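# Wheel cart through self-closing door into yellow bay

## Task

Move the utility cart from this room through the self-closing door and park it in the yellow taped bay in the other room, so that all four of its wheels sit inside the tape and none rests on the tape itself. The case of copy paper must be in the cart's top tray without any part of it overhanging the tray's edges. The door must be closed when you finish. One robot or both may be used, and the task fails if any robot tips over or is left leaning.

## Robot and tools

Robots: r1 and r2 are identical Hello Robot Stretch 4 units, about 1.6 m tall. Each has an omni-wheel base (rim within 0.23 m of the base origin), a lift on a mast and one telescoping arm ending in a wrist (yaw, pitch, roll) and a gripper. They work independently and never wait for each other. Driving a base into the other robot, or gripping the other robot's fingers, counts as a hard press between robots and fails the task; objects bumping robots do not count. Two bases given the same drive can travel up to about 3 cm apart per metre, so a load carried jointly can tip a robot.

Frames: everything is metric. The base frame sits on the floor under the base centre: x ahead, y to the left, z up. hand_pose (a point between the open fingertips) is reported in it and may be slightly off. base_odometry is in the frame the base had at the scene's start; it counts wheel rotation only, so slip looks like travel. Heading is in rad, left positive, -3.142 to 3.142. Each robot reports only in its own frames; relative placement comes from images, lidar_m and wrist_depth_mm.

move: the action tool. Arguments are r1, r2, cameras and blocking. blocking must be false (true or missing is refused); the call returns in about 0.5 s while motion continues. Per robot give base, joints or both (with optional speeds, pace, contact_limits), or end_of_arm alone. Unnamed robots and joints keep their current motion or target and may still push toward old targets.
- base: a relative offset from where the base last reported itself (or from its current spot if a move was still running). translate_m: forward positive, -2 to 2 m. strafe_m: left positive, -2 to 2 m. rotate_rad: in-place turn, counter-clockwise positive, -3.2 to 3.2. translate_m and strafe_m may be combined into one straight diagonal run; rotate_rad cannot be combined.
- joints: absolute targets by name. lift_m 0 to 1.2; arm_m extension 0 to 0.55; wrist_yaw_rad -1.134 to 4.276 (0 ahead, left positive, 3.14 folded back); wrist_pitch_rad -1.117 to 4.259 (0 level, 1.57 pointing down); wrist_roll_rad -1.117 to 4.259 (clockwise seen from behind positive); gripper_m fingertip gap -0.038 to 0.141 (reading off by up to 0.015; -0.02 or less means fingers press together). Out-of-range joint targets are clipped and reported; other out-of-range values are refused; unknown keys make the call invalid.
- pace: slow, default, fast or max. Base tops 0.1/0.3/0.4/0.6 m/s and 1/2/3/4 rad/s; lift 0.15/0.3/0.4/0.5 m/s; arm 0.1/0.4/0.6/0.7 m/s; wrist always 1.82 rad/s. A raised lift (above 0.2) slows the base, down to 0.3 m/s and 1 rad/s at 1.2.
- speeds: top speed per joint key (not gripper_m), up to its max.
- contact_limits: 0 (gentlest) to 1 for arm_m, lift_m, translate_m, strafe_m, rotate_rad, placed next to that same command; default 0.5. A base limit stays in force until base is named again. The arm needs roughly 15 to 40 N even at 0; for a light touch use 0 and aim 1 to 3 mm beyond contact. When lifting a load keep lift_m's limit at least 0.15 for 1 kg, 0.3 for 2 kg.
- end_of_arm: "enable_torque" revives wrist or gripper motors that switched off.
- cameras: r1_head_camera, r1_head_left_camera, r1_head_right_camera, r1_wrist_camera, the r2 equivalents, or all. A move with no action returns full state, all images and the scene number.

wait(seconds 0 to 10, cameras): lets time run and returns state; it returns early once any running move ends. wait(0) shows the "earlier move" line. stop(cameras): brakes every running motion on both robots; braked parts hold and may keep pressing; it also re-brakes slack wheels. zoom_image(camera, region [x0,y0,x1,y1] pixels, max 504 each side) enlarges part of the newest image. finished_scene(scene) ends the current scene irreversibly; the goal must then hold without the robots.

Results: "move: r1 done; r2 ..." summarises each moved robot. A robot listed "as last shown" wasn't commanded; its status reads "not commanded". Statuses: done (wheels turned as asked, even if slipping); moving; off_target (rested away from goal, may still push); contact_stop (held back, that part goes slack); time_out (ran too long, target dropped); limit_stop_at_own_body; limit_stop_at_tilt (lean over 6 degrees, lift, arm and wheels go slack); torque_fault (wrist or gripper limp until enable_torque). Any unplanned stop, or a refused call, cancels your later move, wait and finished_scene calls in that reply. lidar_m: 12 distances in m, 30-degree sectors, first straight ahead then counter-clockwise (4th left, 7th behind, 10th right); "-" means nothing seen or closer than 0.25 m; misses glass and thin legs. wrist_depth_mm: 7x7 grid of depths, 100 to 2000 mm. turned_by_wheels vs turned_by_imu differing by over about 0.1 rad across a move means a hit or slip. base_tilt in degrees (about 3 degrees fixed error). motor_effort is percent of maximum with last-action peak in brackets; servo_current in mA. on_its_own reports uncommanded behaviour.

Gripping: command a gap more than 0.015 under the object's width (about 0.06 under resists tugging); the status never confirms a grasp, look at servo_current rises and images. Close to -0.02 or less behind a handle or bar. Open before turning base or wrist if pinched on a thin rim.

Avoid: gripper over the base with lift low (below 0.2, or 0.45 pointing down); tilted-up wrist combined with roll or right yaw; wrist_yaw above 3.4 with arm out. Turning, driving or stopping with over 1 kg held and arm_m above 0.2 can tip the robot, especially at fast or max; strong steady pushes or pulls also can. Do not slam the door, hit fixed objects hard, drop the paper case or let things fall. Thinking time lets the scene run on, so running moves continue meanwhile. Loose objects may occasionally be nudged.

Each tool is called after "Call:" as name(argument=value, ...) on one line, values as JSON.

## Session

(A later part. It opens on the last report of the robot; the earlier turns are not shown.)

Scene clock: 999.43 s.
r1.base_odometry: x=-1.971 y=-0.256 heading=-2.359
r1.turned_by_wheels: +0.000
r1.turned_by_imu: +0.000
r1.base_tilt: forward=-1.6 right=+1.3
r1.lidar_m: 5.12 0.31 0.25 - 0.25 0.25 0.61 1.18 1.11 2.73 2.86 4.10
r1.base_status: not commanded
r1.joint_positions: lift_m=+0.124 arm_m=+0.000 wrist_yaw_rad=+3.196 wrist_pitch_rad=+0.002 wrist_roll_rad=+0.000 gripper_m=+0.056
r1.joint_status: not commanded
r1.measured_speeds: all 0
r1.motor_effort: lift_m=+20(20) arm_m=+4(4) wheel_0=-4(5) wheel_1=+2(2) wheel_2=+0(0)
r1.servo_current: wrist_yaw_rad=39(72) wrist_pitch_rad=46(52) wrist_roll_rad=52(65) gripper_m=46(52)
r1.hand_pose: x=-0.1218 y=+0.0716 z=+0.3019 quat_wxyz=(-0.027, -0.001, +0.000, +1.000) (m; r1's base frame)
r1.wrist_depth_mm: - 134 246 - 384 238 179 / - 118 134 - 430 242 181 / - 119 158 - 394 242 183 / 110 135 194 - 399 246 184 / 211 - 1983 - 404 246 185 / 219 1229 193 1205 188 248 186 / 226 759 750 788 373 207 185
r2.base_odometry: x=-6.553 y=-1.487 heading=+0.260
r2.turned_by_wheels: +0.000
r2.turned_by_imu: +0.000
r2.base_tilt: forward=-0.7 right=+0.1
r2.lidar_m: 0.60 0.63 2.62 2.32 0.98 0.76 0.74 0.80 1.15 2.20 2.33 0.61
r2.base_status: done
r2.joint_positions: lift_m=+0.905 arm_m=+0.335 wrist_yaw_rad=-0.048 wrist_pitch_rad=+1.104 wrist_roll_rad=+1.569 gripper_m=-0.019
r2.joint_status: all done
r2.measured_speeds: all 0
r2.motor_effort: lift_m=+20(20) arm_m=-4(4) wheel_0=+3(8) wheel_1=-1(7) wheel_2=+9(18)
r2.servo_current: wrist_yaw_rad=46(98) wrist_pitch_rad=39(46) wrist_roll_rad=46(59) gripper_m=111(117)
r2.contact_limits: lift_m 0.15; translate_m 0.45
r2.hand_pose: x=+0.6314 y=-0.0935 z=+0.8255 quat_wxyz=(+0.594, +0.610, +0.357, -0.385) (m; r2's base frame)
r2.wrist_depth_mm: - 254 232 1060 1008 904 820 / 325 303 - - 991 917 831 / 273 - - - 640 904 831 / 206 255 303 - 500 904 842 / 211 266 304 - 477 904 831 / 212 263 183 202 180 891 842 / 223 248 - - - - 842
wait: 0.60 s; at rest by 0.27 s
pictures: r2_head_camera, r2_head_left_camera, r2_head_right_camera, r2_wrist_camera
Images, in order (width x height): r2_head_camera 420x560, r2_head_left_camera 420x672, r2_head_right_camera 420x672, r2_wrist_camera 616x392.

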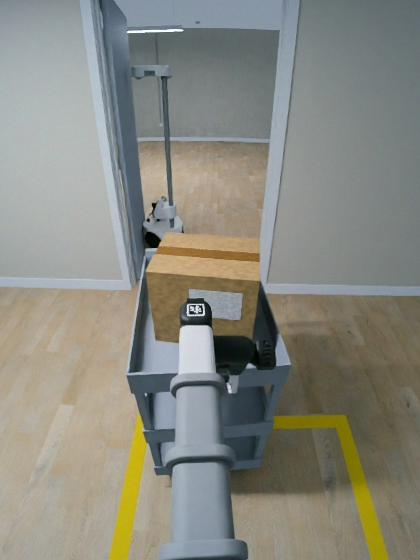

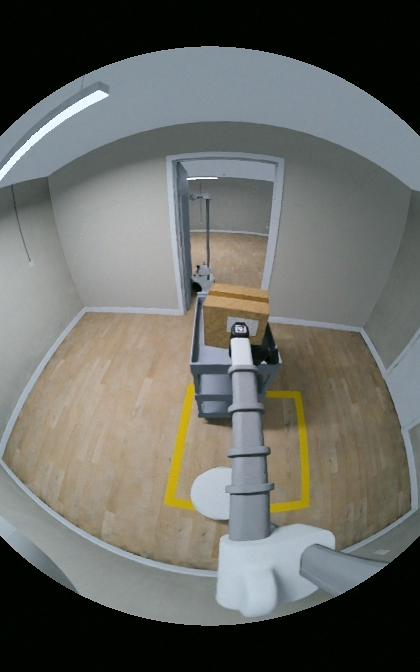

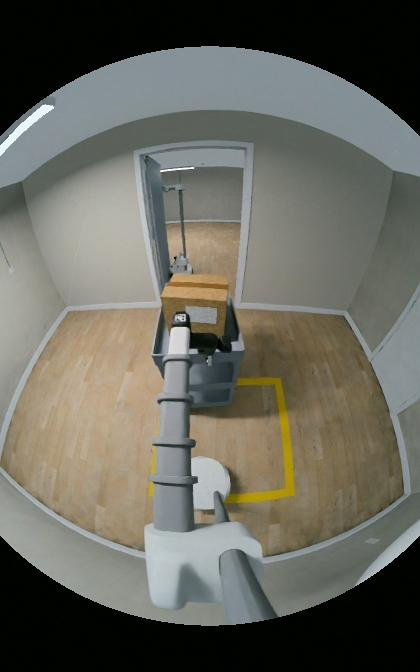

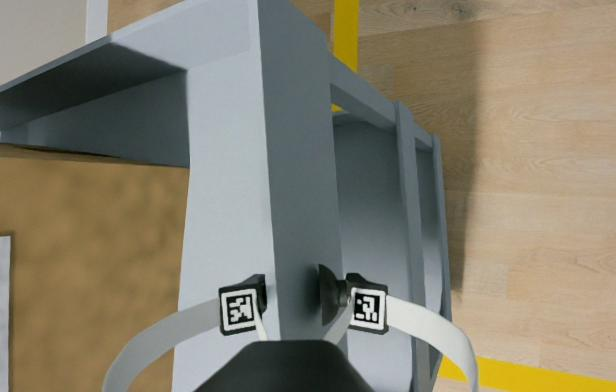

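Call:
move(blocking=false, r2={"base": {"translate_m": -0.277, "strafe_m": -0.104}, "joints": {"wrist_yaw_rad": 0.03}, "speeds": {"wrist_yaw_rad": 0.05}, "pace": "slow", "contact_limits": {"translate_m": 0.45}})

Call:
wait(seconds=6)

Call:
wait(seconds=0.6, cameras=["r2_wrist_camera", "r2_head_camera", "r2_head_left_camera", "r2_head_right_camera"])

Scene clock: 1011.93 s.
move: r2 moving
r1: as last shown
r1.lidar_m: 5.10 0.31 0.25 - 0.25 0.26 0.59 1.19 1.11 2.74 2.90 4.05
r1.motor_effort: lift_m=+19(20) arm_m=+4(4) wheel_0=-4(5) wheel_1=+1(2) wheel_2=+0(0)
r1.servo_current: wrist_yaw_rad=39(59) wrist_pitch_rad=46(46) wrist_roll_rad=46(52) gripper_m=39(46)
r1.wrist_depth_mm: - 134 246 - 384 238 179 / - 118 134 - 430 241 181 / - 119 158 - 394 244 182 / 110 135 195 - 402 245 184 / 211 - 1921 - 404 247 185 / 219 1182 194 1182 188 247 185 / 225 759 741 778 373 206 185
r2.base_odometry: x=-6.563 y=-1.495 heading=+0.261
r2.turned_by_wheels: +0.001
r2.turned_by_imu: +0.002
r2.base_tilt: forward=-0.6 right=+0.1
r2.lidar_m: 0.60 0.64 2.60 2.27 1.00 0.74 0.70 0.78 1.16 2.20 2.31 0.67
r2.base_status: translate_m moving; strafe_m moving
r2.joint_positions: lift_m=+0.905 arm_m=+0.335 wrist_yaw_rad=-0.025 wrist_pitch_rad=+1.104 wrist_roll_rad=+1.569 gripper_m=-0.019
r2.joint_status: wrist_yaw_rad moving
r2.measured_speeds: translate_m=-0.048 strafe_m=-0.020 rotate_rad=+0.003 lift_m=+0.000 arm_m=+0.000 wrist_yaw_rad=+0.056 wrist_pitch_rad=+0.000 wrist_roll_rad=+0.000
r2.motor_effort: lift_m=+20(20) arm_m=-4(4) wheel_0=+1(4) wheel_1=-6(8) wheel_2=+16(17)
r2.servo_current: wrist_yaw_rad=20(72) wrist_pitch_rad=33(46) wrist_roll_rad=46(52) gripper_m=104(104)
r2.contact_limits: lift_m 0.15; translate_m 0.45
r2.hand_pose: x=+0.6335 y=-0.0906 z=+0.8255 quat_wxyz=(+0.598, +0.606, +0.364, -0.378) (m; r2's base frame)
r2.wrist_depth_mm: - 249 226 251 1008 904 831 / 325 307 - - 976 904 831 / 237 273 - - 488 904 831 / 209 255 303 - - 904 842 / 215 263 307 - 473 904 842 / 217 267 186 198 180 904 831 / 226 252 - - - - 831
pictures: none

Scene clock: 1015.60 s.
earlier move: r2 done
r1.base_odometry: x=-1.971 y=-0.256 heading=-2.359
r1.turned_by_wheels: +0.000
r1.turned_by_imu: +0.000
r1.base_tilt: forward=-1.6 right=+1.2
r1.lidar_m: 5.11 0.33 0.25 - 0.25 0.26 0.58 1.16 1.10 2.73 2.88 4.12
r1.base_status: not commanded
r1.joint_positions: lift_m=+0.124 arm_m=+0.000 wrist_yaw_rad=+3.196 wrist_pitch_rad=+0.002 wrist_roll_rad=+0.000 gripper_m=+0.056
r1.joint_status: not commanded
r1.measured_speeds: all 0
r1.motor_effort: lift_m=+20(20) arm_m=+4(4) wheel_0=-4(5) wheel_1=+1(2) wheel_2=+0(0)
r1.servo_current: wrist_yaw_rad=39(72) wrist_pitch_rad=39(52) wrist_roll_rad=33(65) gripper_m=46(46)
r1.hand_pose: x=-0.1218 y=+0.0716 z=+0.3019 quat_wxyz=(-0.027, -0.001, +0.000, +1.000) (m; r1's base frame)
r1.wrist_depth_mm: - 134 246 - 387 238 179 / - 118 134 - 430 242 181 / - 119 158 - 397 244 182 / 110 135 194 - 399 246 184 / 212 - - - 404 247 186 / 218 1205 194 1182 188 248 186 / 225 759 732 798 373 206 185
r2.base_odometry: x=-6.793 y=-1.658 heading=+0.260
r2.turned_by_wheels: +0.000
r2.turned_by_imu: +0.002
r2.base_tilt: forward=-0.7 right=+0.0
r2.lidar_m: 0.56 0.58 2.74 1.50 0.63 0.50 0.45 0.51 0.73 2.07 2.20 0.68
r2.base_status: done
r2.joint_positions: lift_m=+0.905 arm_m=+0.335 wrist_yaw_rad=+0.032 wrist_pitch_rad=+1.104 wrist_roll_rad=+1.569 gripper_m=-0.019
r2.joint_status: all done
r2.measured_speeds: all 0
r2.motor_effort: lift_m=+20(20) arm_m=-3(4) wheel_0=+0(6) wheel_1=-3(8) wheel_2=+10(18)
r2.servo_current: wrist_yaw_rad=39(91) wrist_pitch_rad=46(46) wrist_roll_rad=52(65) gripper_m=111(111)
r2.contact_limits: lift_m 0.15; translate_m 0.45
r2.hand_pose: x=+0.6385 y=-0.0832 z=+0.8255 quat_wxyz=(+0.609, +0.595, +0.381, -0.361) (m; r2's base frame)
r2.wrist_depth_mm: - 1499 221 1098 1025 904 831 / 291 281 283 274 991 917 842 / 340 - - - 842 931 831 / 218 266 - - 535 931 842 / 211 264 304 - - 904 842 / 211 256 187 - 178 878 842 / 215 237 - - - 891 854
wait: 3.67 of 6 s (r2 has come to rest)
pictures: none

Scene clock: 1016.20 s.
r1.base_odometry: x=-1.971 y=-0.256 heading=-2.359
r1.turned_by_wheels: +0.000
r1.turned_by_imu: +0.000
r1.base_tilt: forward=-1.6 right=+1.3
r1.lidar_m: 5.11 0.33 0.25 - 0.25 0.25 0.58 1.18 1.07 2.74 2.87 4.09
r1.base_status: not commanded
r1.joint_positions: lift_m=+0.124 arm_m=+0.000 wrist_yaw_rad=+3.196 wrist_pitch_rad=+0.002 wrist_roll_rad=+0.000 gripper_m=+0.056
r1.joint_status: not commanded
r1.measured_speeds: all 0
r1.motor_effort: lift_m=+20(20) arm_m=+4(4) wheel_0=-4(5) wheel_1=+1(2) wheel_2=+0(0)
r1.servo_current: wrist_yaw_rad=59(72) wrist_pitch_rad=46(52) wrist_roll_rad=39(65) gripper_m=46(46)
r1.hand_pose: x=-0.1218 y=+0.0716 z=+0.3019 quat_wxyz=(-0.027, -0.001, +0.000, +1.000) (m; r1's base frame)
r1.wrist_depth_mm: - 134 245 - 387 239 179 / - 118 134 - 430 243 181 / - 119 158 - 394 244 183 / 110 135 193 - 402 246 185 / 212 - - - 404 246 185 / 218 1255 193 1205 187 248 185 / 226 759 750 788 368 206 185
r2.base_odometry: x=-6.793 y=-1.658 heading=+0.260
r2.turned_by_wheels: +0.000
r2.turned_by_imu: +0.000
r2.base_tilt: forward=-0.7 right=+0.1
r2.lidar_m: 0.56 0.59 2.74 1.54 0.67 0.49 0.47 0.49 0.76 2.08 2.21 0.66
r2.base_status: done
r2.joint_positions: lift_m=+0.905 arm_m=+0.335 wrist_yaw_rad=+0.032 wrist_pitch_rad=+1.104 wrist_roll_rad=+1.569 gripper_m=-0.019
r2.joint_status: all done
r2.measured_speeds: all 0
r2.motor_effort: lift_m=+19(20) arm_m=-4(4) wheel_0=+1(6) wheel_1=-3(8) wheel_2=+10(18)
r2.servo_current: wrist_yaw_rad=52(91) wrist_pitch_rad=39(46) wrist_roll_rad=46(65) gripper_m=98(111)
r2.contact_limits: lift_m 0.15; translate_m 0.45
r2.hand_pose: x=+0.6385 y=-0.0832 z=+0.8255 quat_wxyz=(+0.609, +0.595, +0.381, -0.361) (m; r2's base frame)
r2.wrist_depth_mm: - 1499 221 1098 991 904 842 / 291 283 282 273 1008 904 854 / 342 - - - 831 917 831 / 218 266 - - 539 904 842 / 211 265 304 - - 917 854 / 211 256 185 - 179 904 866 / 215 238 - - - 891 842
wait: 0.60 s; at rest by 0.27 s
pictures: r2_head_camera, r2_head_left_camera, r2_head_right_camera, r2_wrist_camera
Images, in order (width x height): r2_head_camera 420x560, r2_head_left_camera 420x672, r2_head_right_camera 420x672, r2_wrist_camera 616x392.

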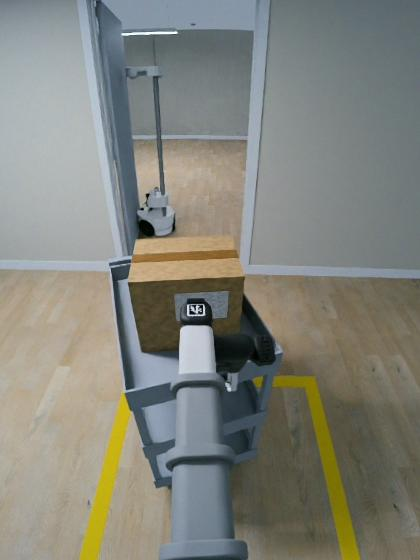

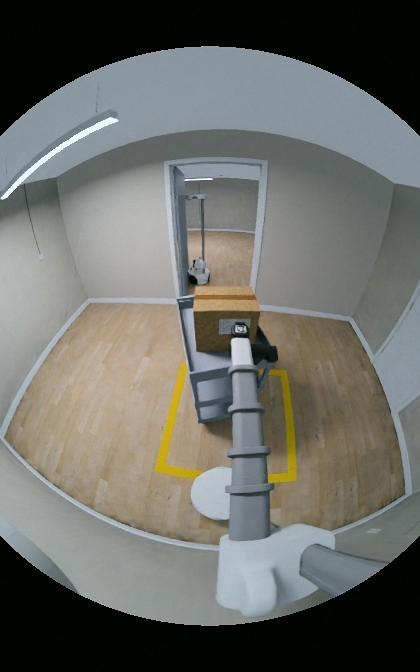

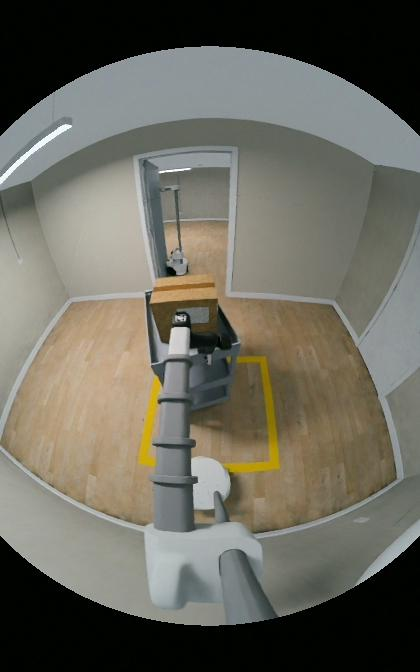

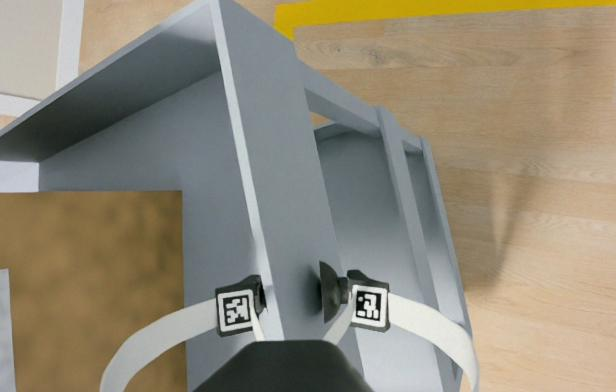

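Call:
move(blocking=false, r2={"base": {"translate_m": -0.038, "strafe_m": -0.155}, "joints": {"wrist_yaw_rad": 0.18, "arm_m": 0.135}, "speeds": {"wrist_yaw_rad": 0.08, "arm_m": 0.1}, "pace": "slow", "contact_limits": {"translate_m": 0.45, "arm_m": 0.6}})

Call:
wait(seconds=6)

Call:
wait(seconds=2, cameras=["r2_wrist_camera", "r2_head_camera", "r2_head_left_camera", "r2_head_right_camera"])

Scene clock: 1050.60 s.
move: r2 moving
r1: as last shown
r1.lidar_m: 5.09 0.32 0.25 - 0.25 0.25 0.59 1.19 1.10 2.73 2.91 4.09
r1.motor_effort: lift_m=+20(20) arm_m=+4(4) wheel_0=-5(5) wheel_1=+1(2) wheel_2=+0(0)
r1.servo_current: wrist_yaw_rad=59(65) wrist_pitch_rad=52(52) wrist_roll_rad=39(59) gripper_m=46(46)
r1.wrist_depth_mm: - 134 245 - 387 238 179 / - 118 134 - 427 242 181 / - 119 158 - 397 243 183 / 110 135 195 - 399 245 185 / 212 - - - 402 246 185 / 218 1229 193 1205 187 247 185 / 225 759 750 788 370 206 186
r2.base_odometry: x=-6.793 y=-1.671 heading=+0.261
r2.turned_by_wheels: +0.001
r2.turned_by_imu: +0.002
r2.base_tilt: forward=-0.6 right=+0.0
r2.lidar_m: 0.54 0.54 2.75 1.46 0.65 0.47 0.45 0.52 0.78 2.05 2.20 0.66
r2.base_status: translate_m moving; strafe_m moving
r2.joint_positions: lift_m=+0.905 arm_m=+0.298 wrist_yaw_rad=+0.068 wrist_pitch_rad=+1.102 wrist_roll_rad=+1.569 gripper_m=-0.019
r2.joint_status: arm_m moving; wrist_yaw_rad moving
r2.measured_speeds: translate_m=-0.014 strafe_m=-0.049 rotate_rad=-0.006 lift_m=+0.000 arm_m=-0.102 wrist_yaw_rad=+0.046 wrist_pitch_rad=+0.000 wrist_roll_rad=+0.000
r2.motor_effort: lift_m=+20(20) arm_m=-13(15) wheel_0=+13(14) wheel_1=-7(9) wheel_2=+17(18)
r2.servo_current: wrist_yaw_rad=39(65) wrist_pitch_rad=39(46) wrist_roll_rad=39(59) gripper_m=98(111)
r2.contact_limits: arm_m 0.6; lift_m 0.15; translate_m 0.45
r2.hand_pose: x=+0.6044 y=-0.0783 z=+0.8258 quat_wxyz=(+0.615, +0.589, +0.391, -0.349) (m; r2's base frame)
r2.wrist_depth_mm: - 1499 228 1098 1025 917 820 / 298 290 289 - 991 917 842 / 364 - - - 798 917 842 / 220 267 - - 517 904 842 / 221 270 312 - - 891 842 / 215 260 186 190 178 891 842 / 221 243 312 - - 878 831
pictures: none

Scene clock: 1052.93 s.
earlier move: r2 done
r1.base_odometry: x=-1.971 y=-0.256 heading=-2.359
r1.turned_by_wheels: +0.000
r1.turned_by_imu: +0.000
r1.base_tilt: forward=-1.6 right=+1.2
r1.lidar_m: 5.09 0.31 0.25 - 0.25 0.25 0.59 1.17 1.10 2.74 2.88 4.10
r1.base_status: not commanded
r1.joint_positions: lift_m=+0.124 arm_m=+0.000 wrist_yaw_rad=+3.196 wrist_pitch_rad=+0.002 wrist_roll_rad=+0.000 gripper_m=+0.056
r1.joint_status: not commanded
r1.measured_speeds: all 0
r1.motor_effort: lift_m=+19(20) arm_m=+4(4) wheel_0=-5(5) wheel_1=+2(2) wheel_2=+0(0)
r1.servo_current: wrist_yaw_rad=46(65) wrist_pitch_rad=33(52) wrist_roll_rad=72(72) gripper_m=46(46)
r1.hand_pose: x=-0.1218 y=+0.0716 z=+0.3019 quat_wxyz=(-0.027, -0.001, +0.000, +1.000) (m; r1's base frame)
r1.wrist_depth_mm: - 134 246 - 382 239 179 / - 118 134 - 427 242 181 / - 119 158 - 397 244 183 / 110 135 194 - 399 245 184 / 212 - - - 404 248 184 / 218 1205 194 1205 187 247 185 / 226 750 768 788 368 206 185
r2.base_odometry: x=-6.790 y=-1.818 heading=+0.261
r2.turned_by_wheels: -0.001
r2.turned_by_imu: +0.001
r2.base_tilt: forward=-0.7 right=+0.0
r2.lidar_m: 0.32 0.32 2.92 1.41 0.63 0.45 0.43 0.48 0.73 1.90 2.01 0.49
r2.base_status: done
r2.joint_positions: lift_m=+0.905 arm_m=+0.135 wrist_yaw_rad=+0.182 wrist_pitch_rad=+1.105 wrist_roll_rad=+1.568 gripper_m=-0.019
r2.joint_status: all done
r2.measured_speeds: all 0
r2.motor_effort: lift_m=+19(20) arm_m=-5(15) wheel_0=+6(19) wheel_1=-3(9) wheel_2=+4(18)
r2.servo_current: wrist_yaw_rad=52(98) wrist_pitch_rad=39(52) wrist_roll_rad=46(65) gripper_m=104(111)
r2.contact_limits: arm_m 0.6; lift_m 0.15; translate_m 0.45
r2.hand_pose: x=+0.4492 y=-0.0625 z=+0.8255 quat_wxyz=(+0.634, +0.565, +0.425, -0.314) (m; r2's base frame)
r2.wrist_depth_mm: 1661 1499 253 1118 1008 891 842 / 1661 263 267 1098 1008 917 842 / 317 312 - - 960 917 842 / 377 - - - 768 917 854 / 212 263 303 - - 917 866 / 207 255 186 199 179 878 - / 206 234 298 - - 452 -
wait: 2.33 of 6 s (r2 has come to rest)
pictures: none

Scene clock: 1054.93 s.
r1.base_odometry: x=-1.971 y=-0.256 heading=-2.359
r1.turned_by_wheels: +0.000
r1.turned_by_imu: +0.000
r1.base_tilt: forward=-1.6 right=+1.3
r1.lidar_m: 5.09 0.31 0.25 - 0.25 0.25 0.56 1.19 1.11 2.73 2.90 4.08
r1.base_status: not commanded
r1.joint_positions: lift_m=+0.124 arm_m=+0.000 wrist_yaw_rad=+3.196 wrist_pitch_rad=+0.002 wrist_roll_rad=+0.000 gripper_m=+0.056
r1.joint_status: not commanded
r1.measured_speeds: all 0
r1.motor_effort: lift_m=+19(20) arm_m=+4(4) wheel_0=-4(5) wheel_1=+1(2) wheel_2=+0(0)
r1.servo_current: wrist_yaw_rad=46(65) wrist_pitch_rad=39(52) wrist_roll_rad=52(72) gripper_m=46(46)
r1.hand_pose: x=-0.1218 y=+0.0716 z=+0.3019 quat_wxyz=(-0.027, -0.001, +0.000, +1.000) (m; r1's base frame)
r1.wrist_depth_mm: - 134 247 - 384 239 179 / - 118 134 - 430 241 181 / - 119 158 - 394 244 183 / 110 135 193 - 402 246 184 / 211 - - - 407 248 186 / 219 1229 194 1205 188 248 185 / 226 759 741 788 370 206 185
r2.base_odometry: x=-6.790 y=-1.818 heading=+0.261
r2.turned_by_wheels: +0.000
r2.turned_by_imu: +0.000
r2.base_tilt: forward=-0.7 right=+0.1
r2.lidar_m: 0.32 0.31 2.90 1.44 0.63 0.47 0.44 0.47 0.72 1.90 2.02 0.47
r2.base_status: done
r2.joint_positions: lift_m=+0.905 arm_m=+0.135 wrist_yaw_rad=+0.182 wrist_pitch_rad=+1.105 wrist_roll_rad=+1.568 gripper_m=-0.019
r2.joint_status: all done
r2.measured_speeds: all 0
r2.motor_effort: lift_m=+19(20) arm_m=-5(15) wheel_0=+7(19) wheel_1=-3(9) wheel_2=+4(18)
r2.servo_current: wrist_yaw_rad=39(98) wrist_pitch_rad=52(52) wrist_roll_rad=52(65) gripper_m=104(111)
r2.contact_limits: arm_m 0.6; lift_m 0.15; translate_m 0.45
r2.hand_pose: x=+0.4492 y=-0.0625 z=+0.8255 quat_wxyz=(+0.634, +0.565, +0.425, -0.314) (m; r2's base frame)
r2.wrist_depth_mm: 1708 1499 253 1118 1025 917 831 / 1661 263 265 1078 1008 917 854 / 317 312 - - 960 917 842 / 377 - - - 768 904 854 / 211 263 303 - - 904 866 / 207 255 186 198 179 878 - / 206 233 297 - - 469 -
wait: 2.00 s; at rest by 0.27 s
pictures: r2_head_camera, r2_head_left_camera, r2_head_right_camera, r2_wrist_camera
Images, in order (width x height): r2_head_camera 420x560, r2_head_left_camera 420x672, r2_head_right_camera 420x672, r2_wrist_camera 616x392.

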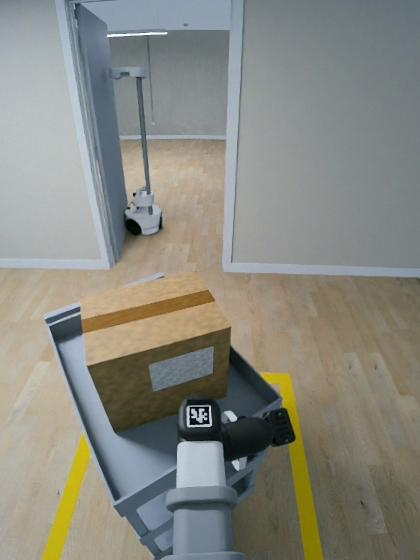

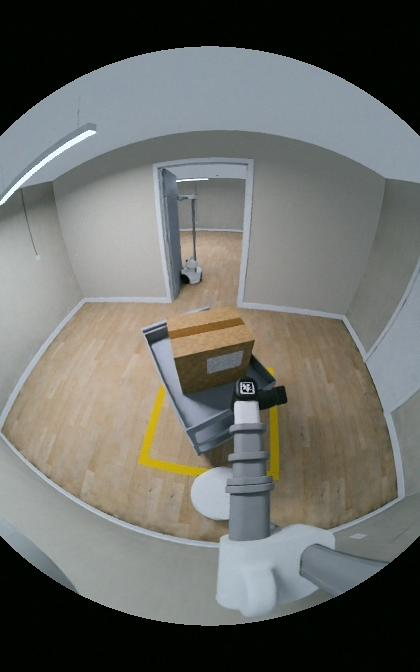

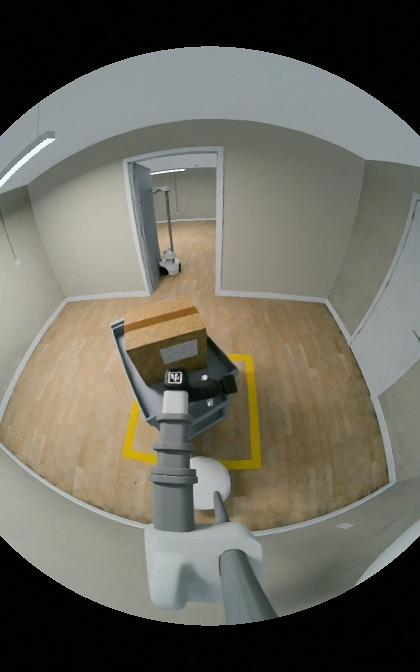

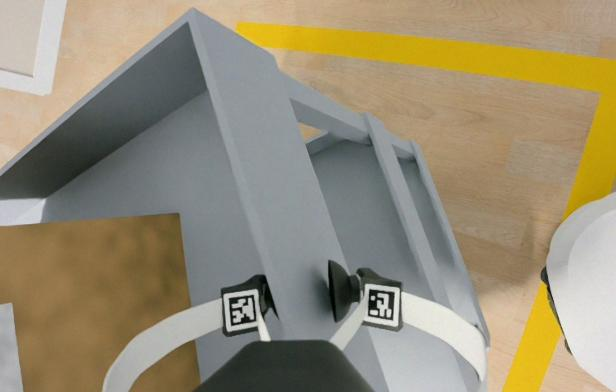

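Call:
move(blocking=false, r2={"joints": {"gripper_m": 0.045}})

Call:
wait(seconds=2, cameras=["r2_wrist_camera"])

Call:
move(blocking=false, r2={"joints": {"lift_m": 1.08}, "pace": "slow", "contact_limits": {"lift_m": 0.3}})

Call:
wait(seconds=3, cameras=["r2_wrist_camera", "r2_head_camera"])

Scene clock: 1081.27 s.
move: r2 moving
r1: as last shown
r1.base_tilt: forward=-1.5 right=+1.3
r1.lidar_m: 5.10 0.32 0.25 - 0.25 0.25 0.57 1.18 1.09 2.73 2.88 4.09
r1.motor_effort: lift_m=+19(20) arm_m=+4(4) wheel_0=-4(5) wheel_1=+2(2) wheel_2=+0(0)
r1.servo_current: wrist_yaw_rad=39(65) wrist_pitch_rad=33(46) wrist_roll_rad=52(65) gripper_m=46(46)
r1.wrist_depth_mm: - 134 247 - 384 238 179 / - 118 134 - 427 242 181 / - 119 158 - 397 244 183 / 110 135 193 - 402 244 184 / 211 - - - 407 248 185 / 218 1205 194 1205 187 248 185 / 225 759 750 798 370 206 185
r2.base_odometry: x=-6.790 y=-1.818 heading=+0.261
r2.turned_by_wheels: +0.000
r2.turned_by_imu: +0.000
r2.base_tilt: forward=-0.7 right=+0.1
r2.lidar_m: 0.34 0.32 2.89 1.43 0.62 0.46 0.45 0.50 0.70 1.92 2.04 0.50
r2.base_status: not commanded
r2.joint_positions: lift_m=+0.905 arm_m=+0.135 wrist_yaw_rad=+0.182 wrist_pitch_rad=+1.105 wrist_roll_rad=+1.568 gripper_m=+0.005
r2.joint_status: gripper_m moving
r2.measured_speeds: translate_m=+0.000 strafe_m=+0.000 rotate_rad=-0.001 lift_m=+0.000 arm_m=+0.000 wrist_yaw_rad=-0.003 wrist_pitch_rad=+0.000 wrist_roll_rad=+0.000
r2.motor_effort: lift_m=+18(19) arm_m=-5(5) wheel_0=+6(7) wheel_1=-3(3) wheel_2=+3(4)
r2.servo_current: wrist_yaw_rad=52(59) wrist_pitch_rad=46(46) wrist_roll_rad=46(59) gripper_m=72(111)
r2.contact_limits: arm_m 0.6; lift_m 0.15; translate_m 0.45
r2.hand_pose: x=+0.4492 y=-0.0625 z=+0.8255 quat_wxyz=(+0.634, +0.565, +0.425, -0.314) (m; r2's base frame)
r2.wrist_depth_mm: 1708 1464 1182 1118 1008 917 820 / 1708 258 255 1078 991 904 842 / 315 314 - - 976 931 842 / 366 - - - 521 917 854 / 216 266 304 - - 904 878 / 208 256 190 189 181 904 - / 206 229 298 - - - 854
pictures: none

Scene clock: 1082.17 s.
earlier move: r2 done
r1.base_odometry: x=-1.971 y=-0.256 heading=-2.359
r1.turned_by_wheels: +0.000
r1.turned_by_imu: +0.000
r1.base_tilt: forward=-1.6 right=+1.3
r1.lidar_m: 5.11 0.31 0.25 - 0.25 0.25 0.58 1.17 1.11 2.73 2.88 4.09
r1.base_status: not commanded
r1.joint_positions: lift_m=+0.124 arm_m=+0.000 wrist_yaw_rad=+3.196 wrist_pitch_rad=+0.002 wrist_roll_rad=+0.000 gripper_m=+0.056
r1.joint_status: not commanded
r1.measured_speeds: all 0
r1.motor_effort: lift_m=+19(20) arm_m=+4(4) wheel_0=-4(5) wheel_1=+1(2) wheel_2=+0(0)
r1.servo_current: wrist_yaw_rad=72(72) wrist_pitch_rad=39(52) wrist_roll_rad=59(72) gripper_m=39(46)
r1.hand_pose: x=-0.1218 y=+0.0716 z=+0.3019 quat_wxyz=(-0.027, -0.001, +0.000, +1.000) (m; r1's base frame)
r1.wrist_depth_mm: - 134 247 - 387 238 179 / - 118 134 - 427 242 181 / - 119 158 - 394 243 183 / 110 135 195 - 399 244 184 / 211 - - - 404 247 185 / 219 1205 194 1182 188 247 185 / 226 759 759 788 370 206 185
r2.base_odometry: x=-6.790 y=-1.818 heading=+0.260
r2.turned_by_wheels: +0.000
r2.turned_by_imu: +0.000
r2.base_tilt: forward=-0.7 right=+0.0
r2.lidar_m: 0.35 0.31 2.89 1.41 0.61 0.47 0.44 0.48 0.73 1.91 2.06 0.48
r2.base_status: not commanded
r2.joint_positions: lift_m=+0.905 arm_m=+0.135 wrist_yaw_rad=+0.181 wrist_pitch_rad=+1.105 wrist_roll_rad=+1.568 gripper_m=+0.045
r2.joint_status: all done
r2.measured_speeds: all 0
r2.motor_effort: lift_m=+18(19) arm_m=-5(5) wheel_0=+4(7) wheel_1=-3(3) wheel_2=+3(4)
r2.servo_current: wrist_yaw_rad=39(59) wrist_pitch_rad=39(46) wrist_roll_rad=46(59) gripper_m=46(111)
r2.contact_limits: arm_m 0.6; lift_m 0.15; translate_m 0.45
r2.hand_pose: x=+0.4491 y=-0.0627 z=+0.8255 quat_wxyz=(+0.634, +0.565, +0.424, -0.315) (m; r2's base frame)
r2.wrist_depth_mm: 1756 1499 1205 1118 991 904 842 / 1708 260 258 1098 1008 904 854 / 310 310 - - 976 917 854 / 364 - - - 759 917 854 / 215 263 304 - 477 904 854 / 208 257 194 177 187 904 - / 206 234 297 - - 477 -
wait: 0.90 of 2 s (r2 has come to rest)
pictures: r2_wrist_camera
Images, in order (width x height): r2_wrist_camera 616x392.

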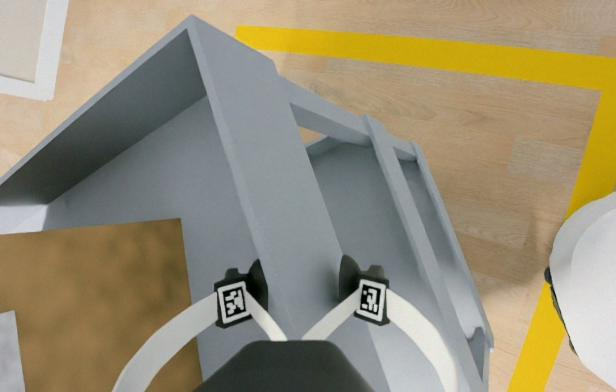

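Scene clock: 1082.67 s.
move: r2 moving
r1: as last shown
r1.lidar_m: 5.09 0.32 0.25 - 0.25 0.25 0.56 1.17 1.10 2.74 2.89 4.07
r1.motor_effort: lift_m=+20(20) arm_m=+4(4) wheel_0=-4(5) wheel_1=+2(2) wheel_2=+0(0)
r1.servo_current: wrist_yaw_rad=59(65) wrist_pitch_rad=46(52) wrist_roll_rad=52(52) gripper_m=39(46)
r1.wrist_depth_mm: - 134 246 - 387 238 179 / - 118 134 - 427 241 181 / - 119 158 - 397 243 183 / 110 135 193 - 399 246 185 / 212 - - - 404 247 186 / 217 1205 194 1182 189 247 186 / 226 750 750 788 370 206 185
r2.base_odometry: x=-6.790 y=-1.818 heading=+0.260
r2.turned_by_wheels: +0.000
r2.turned_by_imu: +0.000
r2.base_tilt: forward=-0.7 right=+0.1
r2.lidar_m: 0.34 0.33 2.88 1.42 0.61 0.46 0.42 0.47 0.72 1.91 2.00 0.49
r2.base_status: not commanded
r2.joint_positions: lift_m=+0.930 arm_m=+0.135 wrist_yaw_rad=+0.181 wrist_pitch_rad=+1.105 wrist_roll_rad=+1.568 gripper_m=+0.045
r2.joint_status: lift_m moving
r2.measured_speeds: translate_m=+0.000 strafe_m=+0.000 rotate_rad=+0.000 lift_m=+0.097 arm_m=+0.000 wrist_yaw_rad=+0.000 wrist_pitch_rad=+0.000 wrist_roll_rad=+0.000
r2.motor_effort: lift_m=+22(25) arm_m=-5(5) wheel_0=+4(4) wheel_1=-2(3) wheel_2=+3(3)
r2.servo_current: wrist_yaw_rad=46(59) wrist_pitch_rad=46(46) wrist_roll_rad=46(52) gripper_m=46(52)
r2.contact_limits: arm_m 0.6; lift_m 0.3; translate_m 0.45
r2.hand_pose: x=+0.4491 y=-0.0627 z=+0.8506 quat_wxyz=(+0.634, +0.565, +0.424, -0.315) (m; r2's base frame)
r2.wrist_depth_mm: 1708 1499 1281 1160 1042 917 854 / 1756 1464 271 1118 1025 931 854 / 1808 324 - - 991 931 854 / 384 - - - 788 931 866 / 214 260 317 - - 931 891 / 206 257 196 - 185 904 - / 207 234 309 - - 477 842
pictures: none

Scene clock: 1084.37 s.
earlier move: r2 done
r1.base_odometry: x=-1.971 y=-0.256 heading=-2.359
r1.turned_by_wheels: +0.000
r1.turned_by_imu: +0.000
r1.base_tilt: forward=-1.6 right=+1.3
r1.lidar_m: 5.09 0.30 0.25 - 0.25 0.25 0.61 1.18 1.10 2.74 2.88 4.08
r1.base_status: not commanded
r1.joint_positions: lift_m=+0.124 arm_m=+0.000 wrist_yaw_rad=+3.196 wrist_pitch_rad=+0.002 wrist_roll_rad=+0.000 gripper_m=+0.056
r1.joint_status: not commanded
r1.measured_speeds: all 0
r1.motor_effort: lift_m=+19(20) arm_m=+4(4) wheel_0=-5(5) wheel_1=+1(2) wheel_2=+0(0)
r1.servo_current: wrist_yaw_rad=59(65) wrist_pitch_rad=39(52) wrist_roll_rad=46(72) gripper_m=39(46)
r1.hand_pose: x=-0.1218 y=+0.0716 z=+0.3019 quat_wxyz=(-0.027, -0.001, +0.000, +1.000) (m; r1's base frame)
r1.wrist_depth_mm: - 134 247 - 384 238 178 / - 118 134 - 430 241 181 / - 119 158 - 394 243 183 / 110 135 194 - 399 246 184 / 211 - - - 404 248 185 / 219 1205 194 1182 188 248 185 / 227 750 741 788 373 207 185
r2.base_odometry: x=-6.790 y=-1.818 heading=+0.260
r2.turned_by_wheels: +0.000
r2.turned_by_imu: +0.000
r2.base_tilt: forward=-0.7 right=+0.1
r2.lidar_m: 0.34 0.32 2.89 1.39 0.63 0.46 0.45 0.49 0.72 1.91 2.01 0.48
r2.base_status: not commanded
r2.joint_positions: lift_m=+1.080 arm_m=+0.135 wrist_yaw_rad=+0.181 wrist_pitch_rad=+1.105 wrist_roll_rad=+1.568 gripper_m=+0.045
r2.joint_status: all done
r2.measured_speeds: all 0
r2.motor_effort: lift_m=+21(25) arm_m=-5(5) wheel_0=+4(4) wheel_1=-3(3) wheel_2=+3(3)
r2.servo_current: wrist_yaw_rad=46(59) wrist_pitch_rad=39(46) wrist_roll_rad=33(59) gripper_m=52(59)
r2.contact_limits: arm_m 0.6; lift_m 0.3; translate_m 0.45
r2.hand_pose: x=+0.4491 y=-0.0627 z=+1.0002 quat_wxyz=(+0.634, +0.565, +0.424, -0.315) (m; r2's base frame)
r2.wrist_depth_mm: - 1808 1499 1308 1182 1060 976 / 1921 1756 1499 1308 1182 1078 976 / - 1756 1499 430 1118 1078 976 / - 1661 462 - - 1060 991 / 229 262 336 449 - 1060 - / 227 258 199 421 186 1042 - / 223 233 309 - - - 991
wait: 1.70 of 3 s (r2 has come to rest)
pictures: r2_head_camera, r2_wrist_camera
Images, in order (width x height): r2_head_camera 420x560, r2_wrist_camera 616x392.

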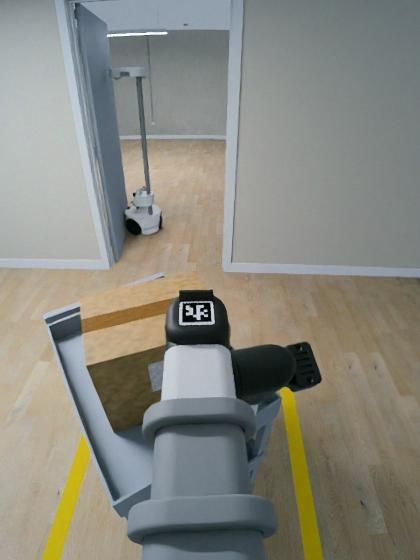

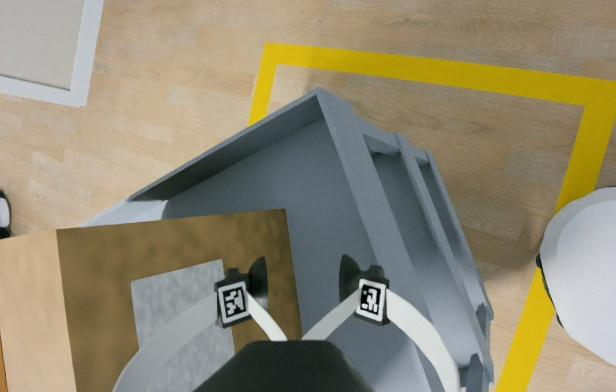

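Call:
move(blocking=false, cameras=[], r1={"base": {"translate_m": 1.1}, "pace": "default"}, r2={"joints": {"arm_m": 0.03}, "pace": "slow"})

Call:
wait(seconds=3, cameras=["r2_wrist_camera", "r2_head_camera"])

Scene clock: 1098.10 s.
move: r1 moving; r2 moving
r1.base_odometry: x=-1.994 y=-0.278 heading=-2.359
r1.turned_by_wheels: +0.000
r1.turned_by_imu: +0.000
r1.base_tilt: forward=-1.6 right=+1.3
r1.lidar_m: 5.07 0.27 0.25 - 0.25 0.27 0.58 1.15 1.12 2.73 2.91 4.08
r1.base_status: translate_m moving
r1.joint_positions: lift_m=+0.124 arm_m=+0.000 wrist_yaw_rad=+3.196 wrist_pitch_rad=+0.002 wrist_roll_rad=+0.000 gripper_m=+0.056
r1.joint_status: not commanded
r1.measured_speeds: translate_m=+0.122 strafe_m=-0.001 rotate_rad=+0.005 lift_m=+0.000 arm_m=+0.000 wrist_yaw_rad=+0.000 wrist_pitch_rad=+0.000 wrist_roll_rad=+0.000
r1.motor_effort: lift_m=+20(20) arm_m=+4(4) wheel_0=+4(4) wheel_1=+11(12) wheel_2=-8(9)
r1.servo_current: wrist_yaw_rad=39(78) wrist_pitch_rad=39(46) wrist_roll_rad=46(65) gripper_m=46(46)
r1.hand_pose: x=-0.1218 y=+0.0716 z=+0.3019 quat_wxyz=(-0.027, -0.001, +0.000, +1.000) (m; r1's base frame)
r1.wrist_depth_mm: - 134 244 - 433 240 180 / - 117 134 - 399 243 182 / - 121 152 - 404 245 185 / 110 135 197 - 407 247 186 / 211 - - - 410 248 185 / 218 1205 194 1182 187 250 186 / 225 750 759 788 375 208 186
r2.base_odometry: x=-6.790 y=-1.818 heading=+0.260
r2.turned_by_wheels: +0.000
r2.turned_by_imu: +0.000
r2.base_tilt: forward=-0.6 right=+0.1
r2.lidar_m: 0.33 0.31 2.89 1.41 0.63 0.47 0.40 0.48 0.73 1.90 2.03 0.50
r2.base_status: not commanded
r2.joint_positions: lift_m=+1.080 arm_m=+0.123 wrist_yaw_rad=+0.181 wrist_pitch_rad=+1.105 wrist_roll_rad=+1.568 gripper_m=+0.045
r2.joint_status: arm_m moving
r2.measured_speeds: translate_m=+0.000 strafe_m=+0.000 rotate_rad=+0.000 lift_m=+0.000 arm_m=-0.049 wrist_yaw_rad=+0.000 wrist_pitch_rad=+0.000 wrist_roll_rad=+0.000
r2.motor_effort: lift_m=+21(22) arm_m=-8(12) wheel_0=+4(4) wheel_1=-3(3) wheel_2=+2(3)
r2.servo_current: wrist_yaw_rad=33(59) wrist_pitch_rad=39(46) wrist_roll_rad=52(52) gripper_m=52(52)
r2.contact_limits: lift_m 0.3; translate_m 0.45
r2.hand_pose: x=+0.4366 y=-0.0627 z=+1.0002 quat_wxyz=(+0.634, +0.565, +0.424, -0.315) (m; r2's base frame)
r2.wrist_depth_mm: - 1708 1499 1336 1182 1042 976 / 1863 1708 1537 1308 1182 1078 976 / - 1808 1430 436 1182 1078 1008 / - 569 427 - 715 1060 1008 / 233 276 349 459 - 1025 - / 230 267 199 177 186 1060 - / 229 244 324 - - - 991
pictures: none
No camera images: "cameras" was empty.

Scene clock: 1099.93 s.
earlier move: r1 moving; r2 done
r1.base_odometry: x=-2.341 y=-0.623 heading=-2.359
r1.turned_by_wheels: +0.000
r1.turned_by_imu: +0.000
r1.base_tilt: forward=-1.6 right=+1.3
r1.lidar_m: 4.59 2.68 2.03 1.95 0.31 0.25 0.54 1.48 1.81 2.76 2.93 4.13
r1.base_status: translate_m moving
r1.joint_positions: lift_m=+0.124 arm_m=+0.000 wrist_yaw_rad=+3.196 wrist_pitch_rad=+0.002 wrist_roll_rad=+0.000 gripper_m=+0.056
r1.joint_status: not commanded
r1.measured_speeds: translate_m=+0.301 strafe_m=+0.000 rotate_rad=+0.000 lift_m=+0.000 arm_m=+0.000 wrist_yaw_rad=+0.000 wrist_pitch_rad=+0.000 wrist_roll_rad=+0.000
r1.motor_effort: lift_m=+19(20) arm_m=+4(4) wheel_0=+8(8) wheel_1=+6(12) wheel_2=-6(10)
r1.servo_current: wrist_yaw_rad=59(78) wrist_pitch_rad=39(46) wrist_roll_rad=46(65) gripper_m=46(46)
r1.hand_pose: x=-0.1218 y=+0.0716 z=+0.3019 quat_wxyz=(-0.027, -0.001, +0.000, +1.000) (m; r1's base frame)
r1.wrist_depth_mm: - 134 140 - 273 - - / - 117 134 - 272 - - / - 121 152 - 273 - - / 110 135 196 - 272 - - / 212 - - - 274 - - / 228 1205 194 1160 191 1042 1078 / 224 759 750 809 276 759 750
r2.base_odometry: x=-6.790 y=-1.818 heading=+0.260
r2.turned_by_wheels: +0.000
r2.turned_by_imu: +0.000
r2.base_tilt: forward=-0.7 right=+0.1
r2.lidar_m: 0.33 0.32 2.90 1.39 0.61 0.46 0.44 0.49 0.76 1.90 2.02 0.49
r2.base_status: not commanded
r2.joint_positions: lift_m=+1.080 arm_m=+0.030 wrist_yaw_rad=+0.181 wrist_pitch_rad=+1.105 wrist_roll_rad=+1.568 gripper_m=+0.045
r2.joint_status: all done
r2.measured_speeds: all 0
r2.motor_effort: lift_m=+21(22) arm_m=-8(12) wheel_0=+4(5) wheel_1=-3(3) wheel_2=+3(3)
r2.servo_current: wrist_yaw_rad=52(59) wrist_pitch_rad=46(46) wrist_roll_rad=46(59) gripper_m=59(59)
r2.contact_limits: lift_m 0.3; translate_m 0.45
r2.hand_pose: x=+0.3443 y=-0.0627 z=+1.0002 quat_wxyz=(+0.634, +0.565, +0.424, -0.315) (m; r2's base frame)
r2.wrist_depth_mm: - 1708 1499 1308 1160 1060 976 / 1921 1756 1499 1308 1182 1060 976 / - 1661 492 - 1160 1060 946 / 334 410 484 - 1025 1078 - / 304 370 462 - 732 1098 - / 298 362 195 - 186 1078 - / 293 332 462 - - 1060 991
wait: 1.83 of 3 s (r2 has come to rest)
pictures: r2_head_camera, r2_wrist_camera
Images, in order (width x height): r2_head_camera 420x560, r2_wrist_camera 616x392.

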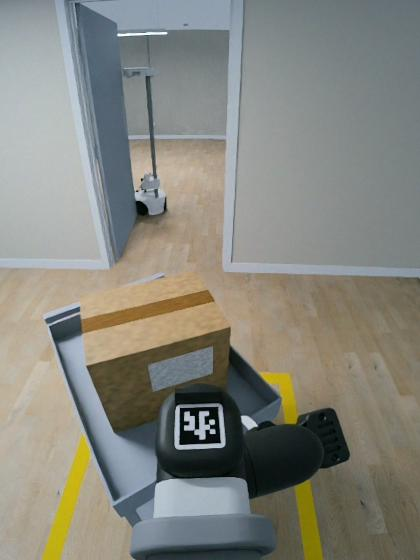

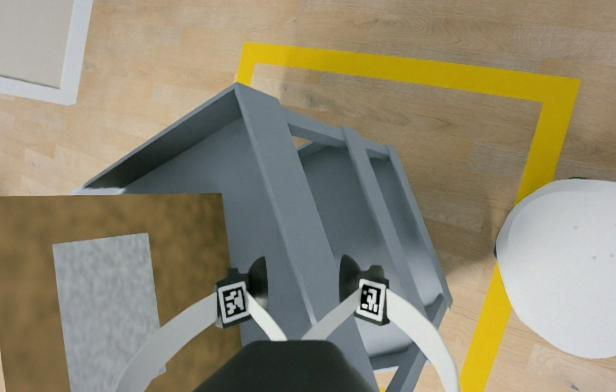

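Call:
move(blocking=false, cameras=[], r2={"base": {"strafe_m": -0.8}, "pace": "default", "contact_limits": {"strafe_m": 0.3}})

Call:
wait(seconds=5)

Call:
wait(seconds=2.5, cameras=["r2_head_camera", "r2_head_left_camera", "r2_wrist_camera"])

Scene clock: 1107.73 s.
earlier move: r1 done
move: r2 moving
r1.base_odometry: x=-2.751 y=-1.032 heading=-2.359
r1.turned_by_wheels: +0.000
r1.turned_by_imu: +0.000
r1.base_tilt: forward=-1.6 right=+1.3
r1.lidar_m: 4.01 2.61 2.00 1.93 2.05 1.80 1.74 1.86 2.67 2.79 2.94 4.13
r1.base_status: done
r1.joint_positions: lift_m=+0.124 arm_m=+0.000 wrist_yaw_rad=+3.196 wrist_pitch_rad=+0.002 wrist_roll_rad=+0.000 gripper_m=+0.056
r1.joint_status: not commanded
r1.measured_speeds: all 0
r1.motor_effort: lift_m=+19(20) arm_m=+4(4) wheel_0=+1(1) wheel_1=+1(1) wheel_2=+1(1)
r1.servo_current: wrist_yaw_rad=46(59) wrist_pitch_rad=46(46) wrist_roll_rad=46(52) gripper_m=39(46)
r1.hand_pose: x=-0.1218 y=+0.0716 z=+0.3019 quat_wxyz=(-0.027, -0.001, +0.000, +1.000) (m; r1's base frame)
r1.wrist_depth_mm: - 135 - - - - - / - 120 136 - - - - / - 124 158 - - - - / 111 135 188 - - - - / 212 1756 1983 1808 - 1576 1661 / 1008 1205 193 1182 188 1118 1098 / 229 741 741 788 768 759 750
r2.base_odometry: x=-6.781 y=-1.853 heading=+0.260
r2.turned_by_wheels: +0.000
r2.turned_by_imu: +0.001
r2.base_tilt: forward=-0.7 right=+0.1
r2.lidar_m: 0.37 0.35 2.92 1.44 0.63 0.46 0.44 0.49 0.74 1.89 1.99 0.53
r2.base_status: strafe_m moving
r2.joint_positions: lift_m=+1.080 arm_m=+0.030 wrist_yaw_rad=+0.181 wrist_pitch_rad=+1.105 wrist_roll_rad=+1.568 gripper_m=+0.045
r2.joint_status: not commanded
r2.measured_speeds: translate_m=+0.001 strafe_m=-0.142 rotate_rad=-0.004 lift_m=+0.000 arm_m=+0.000 wrist_yaw_rad=+0.000 wrist_pitch_rad=+0.000 wrist_roll_rad=+0.000
r2.motor_effort: lift_m=+22(22) arm_m=-7(8) wheel_0=+8(12) wheel_1=-12(12) wheel_2=+1(3)
r2.servo_current: wrist_yaw_rad=39(52) wrist_pitch_rad=39(46) wrist_roll_rad=46(59) gripper_m=59(59)
r2.contact_limits: lift_m 0.3; strafe_m 0.3
r2.hand_pose: x=+0.3443 y=-0.0627 z=+1.0002 quat_wxyz=(+0.634, +0.565, +0.424, -0.315) (m; r2's base frame)
r2.wrist_depth_mm: - 1708 1499 1308 1182 1060 976 / 1983 1708 1499 1336 1182 1078 976 / - 1708 488 1308 1160 1060 976 / - 569 - - 1060 1078 - / 314 384 477 - 931 1078 - / 306 370 199 - 186 1078 - / 300 342 477 - - 1042 1008
pictures: none
No camera images: "cameras" was empty.

Scene clock: 1111.23 s.
earlier move: r2 done
r1.base_odometry: x=-2.751 y=-1.032 heading=-2.359
r1.turned_by_wheels: +0.000
r1.turned_by_imu: +0.000
r1.base_tilt: forward=-1.6 right=+1.3
r1.lidar_m: 4.01 2.64 2.00 1.93 2.03 1.82 1.73 1.88 2.68 2.78 2.94 4.11
r1.base_status: done
r1.joint_positions: lift_m=+0.124 arm_m=+0.000 wrist_yaw_rad=+3.196 wrist_pitch_rad=+0.002 wrist_roll_rad=+0.000 gripper_m=+0.056
r1.joint_status: not commanded
r1.measured_speeds: all 0
r1.motor_effort: lift_m=+19(20) arm_m=+4(4) wheel_0=+1(2) wheel_1=+1(2) wheel_2=+1(1)
r1.servo_current: wrist_yaw_rad=46(72) wrist_pitch_rad=39(52) wrist_roll_rad=39(78) gripper_m=39(52)
r1.hand_pose: x=-0.1218 y=+0.0716 z=+0.3019 quat_wxyz=(-0.027, -0.001, +0.000, +1.000) (m; r1's base frame)
r1.wrist_depth_mm: - 135 - - - - - / - 120 136 - - - - / - 124 157 - - - - / 112 135 189 - - - - / 212 1708 1863 1921 - 1618 1661 / 1025 1229 194 1205 187 1138 1098 / 229 750 768 788 768 759 750
r2.base_odometry: x=-6.584 y=-2.591 heading=+0.260
r2.turned_by_wheels: +0.000
r2.turned_by_imu: +0.000
r2.base_tilt: forward=-0.6 right=+0.1
r2.lidar_m: 2.28 1.00 0.79 1.59 0.69 0.52 0.50 0.56 0.83 1.12 1.20 1.73
r2.base_status: done
r2.joint_positions: lift_m=+1.080 arm_m=+0.030 wrist_yaw_rad=+0.181 wrist_pitch_rad=+1.105 wrist_roll_rad=+1.568 gripper_m=+0.045
r2.joint_status: not commanded
r2.measured_speeds: all 0
r2.motor_effort: lift_m=+21(22) arm_m=-7(8) wheel_0=+1(13) wheel_1=-2(14) wheel_2=+0(3)
r2.servo_current: wrist_yaw_rad=39(59) wrist_pitch_rad=39(46) wrist_roll_rad=59(59) gripper_m=59(59)
r2.contact_limits: lift_m 0.3; strafe_m 0.3
r2.hand_pose: x=+0.3443 y=-0.0627 z=+1.0003 quat_wxyz=(+0.634, +0.565, +0.424, -0.315) (m; r2's base frame)
r2.wrist_depth_mm: - 1756 1499 1308 1182 1060 976 / - 1708 1464 1336 1160 1078 960 / 1921 1756 1499 1336 1182 1060 976 / 1983 1756 1499 1336 1182 1060 - / - 1756 1537 1366 1182 1078 - / - 1808 198 1281 186 1078 - / - 1863 1576 - - 1042 1008
wait: 3.50 of 5 s (r2 has come to rest)
pictures: none

Scene clock: 1113.73 s.
r1.base_odometry: x=-2.751 y=-1.032 heading=-2.359
r1.turned_by_wheels: +0.000
r1.turned_by_imu: +0.000
r1.base_tilt: forward=-1.6 right=+1.3
r1.lidar_m: 4.02 2.64 1.97 1.94 2.07 1.80 1.74 1.85 2.67 2.79 2.95 4.11
r1.base_status: done
r1.joint_positions: lift_m=+0.124 arm_m=+0.000 wrist_yaw_rad=+3.196 wrist_pitch_rad=+0.002 wrist_roll_rad=+0.000 gripper_m=+0.056
r1.joint_status: not commanded
r1.measured_speeds: all 0
r1.motor_effort: lift_m=+20(20) arm_m=+4(4) wheel_0=+1(2) wheel_1=+1(2) wheel_2=+1(1)
r1.servo_current: wrist_yaw_rad=46(72) wrist_pitch_rad=39(52) wrist_roll_rad=52(78) gripper_m=39(52)
r1.hand_pose: x=-0.1218 y=+0.0716 z=+0.3019 quat_wxyz=(-0.027, -0.001, +0.000, +1.000) (m; r1's base frame)
r1.wrist_depth_mm: - 134 - - - - - / - 120 136 - - - - / - 124 157 - - - - / 112 135 189 - - - - / 212 1756 1983 1863 - 1537 1661 / 1008 1205 194 1182 188 1138 1098 / 230 750 759 798 778 759 750
r2.base_odometry: x=-6.584 y=-2.591 heading=+0.260
r2.turned_by_wheels: +0.000
r2.turned_by_imu: +0.000
r2.base_tilt: forward=-0.7 right=+0.1
r2.lidar_m: 2.29 0.96 0.78 1.58 0.66 0.53 0.51 0.55 0.84 1.10 1.19 1.72
r2.base_status: done
r2.joint_positions: lift_m=+1.080 arm_m=+0.030 wrist_yaw_rad=+0.181 wrist_pitch_rad=+1.105 wrist_roll_rad=+1.568 gripper_m=+0.045
r2.joint_status: not commanded
r2.measured_speeds: all 0
r2.motor_effort: lift_m=+21(22) arm_m=-7(8) wheel_0=+2(13) wheel_1=-2(14) wheel_2=+0(3)
r2.servo_current: wrist_yaw_rad=52(59) wrist_pitch_rad=39(46) wrist_roll_rad=52(59) gripper_m=46(59)
r2.contact_limits: lift_m 0.3; strafe_m 0.3
r2.hand_pose: x=+0.3443 y=-0.0627 z=+1.0003 quat_wxyz=(+0.634, +0.565, +0.424, -0.315) (m; r2's base frame)
r2.wrist_depth_mm: - 1756 1537 1308 1182 1060 976 / - 1708 1464 1308 1182 1060 991 / 1921 1756 1464 1308 1182 1078 991 / 1921 1756 1537 1336 1182 1060 - / - 1756 1537 1336 1160 1078 - / - 1756 199 1281 187 1078 - / - 1808 1576 - - 1025 991
wait: 2.50 s; at rest by 0.27 s
pictures: r2_head_camera, r2_head_left_camera, r2_wrist_camera
Images, in order (width x height): r2_head_camera 420x560, r2_head_left_camera 420x672, r2_wrist_camera 616x392.

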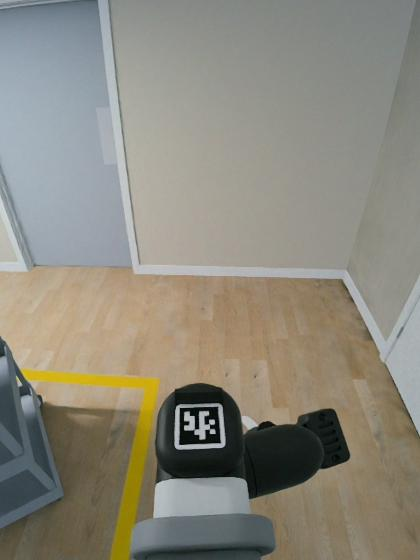

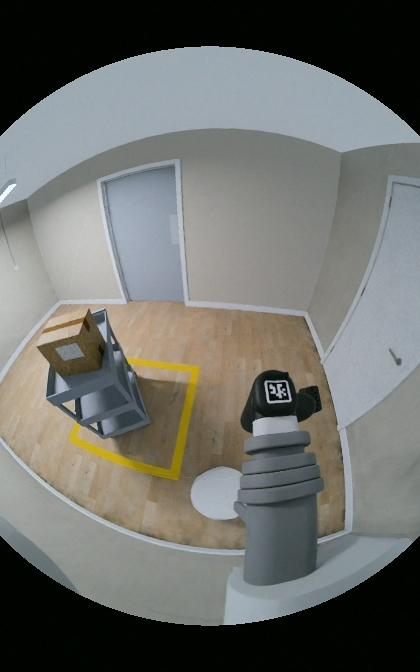

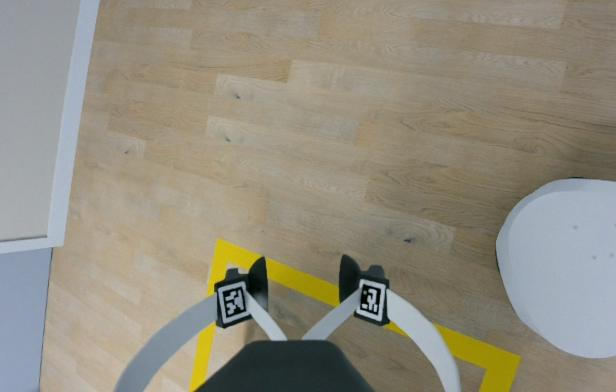

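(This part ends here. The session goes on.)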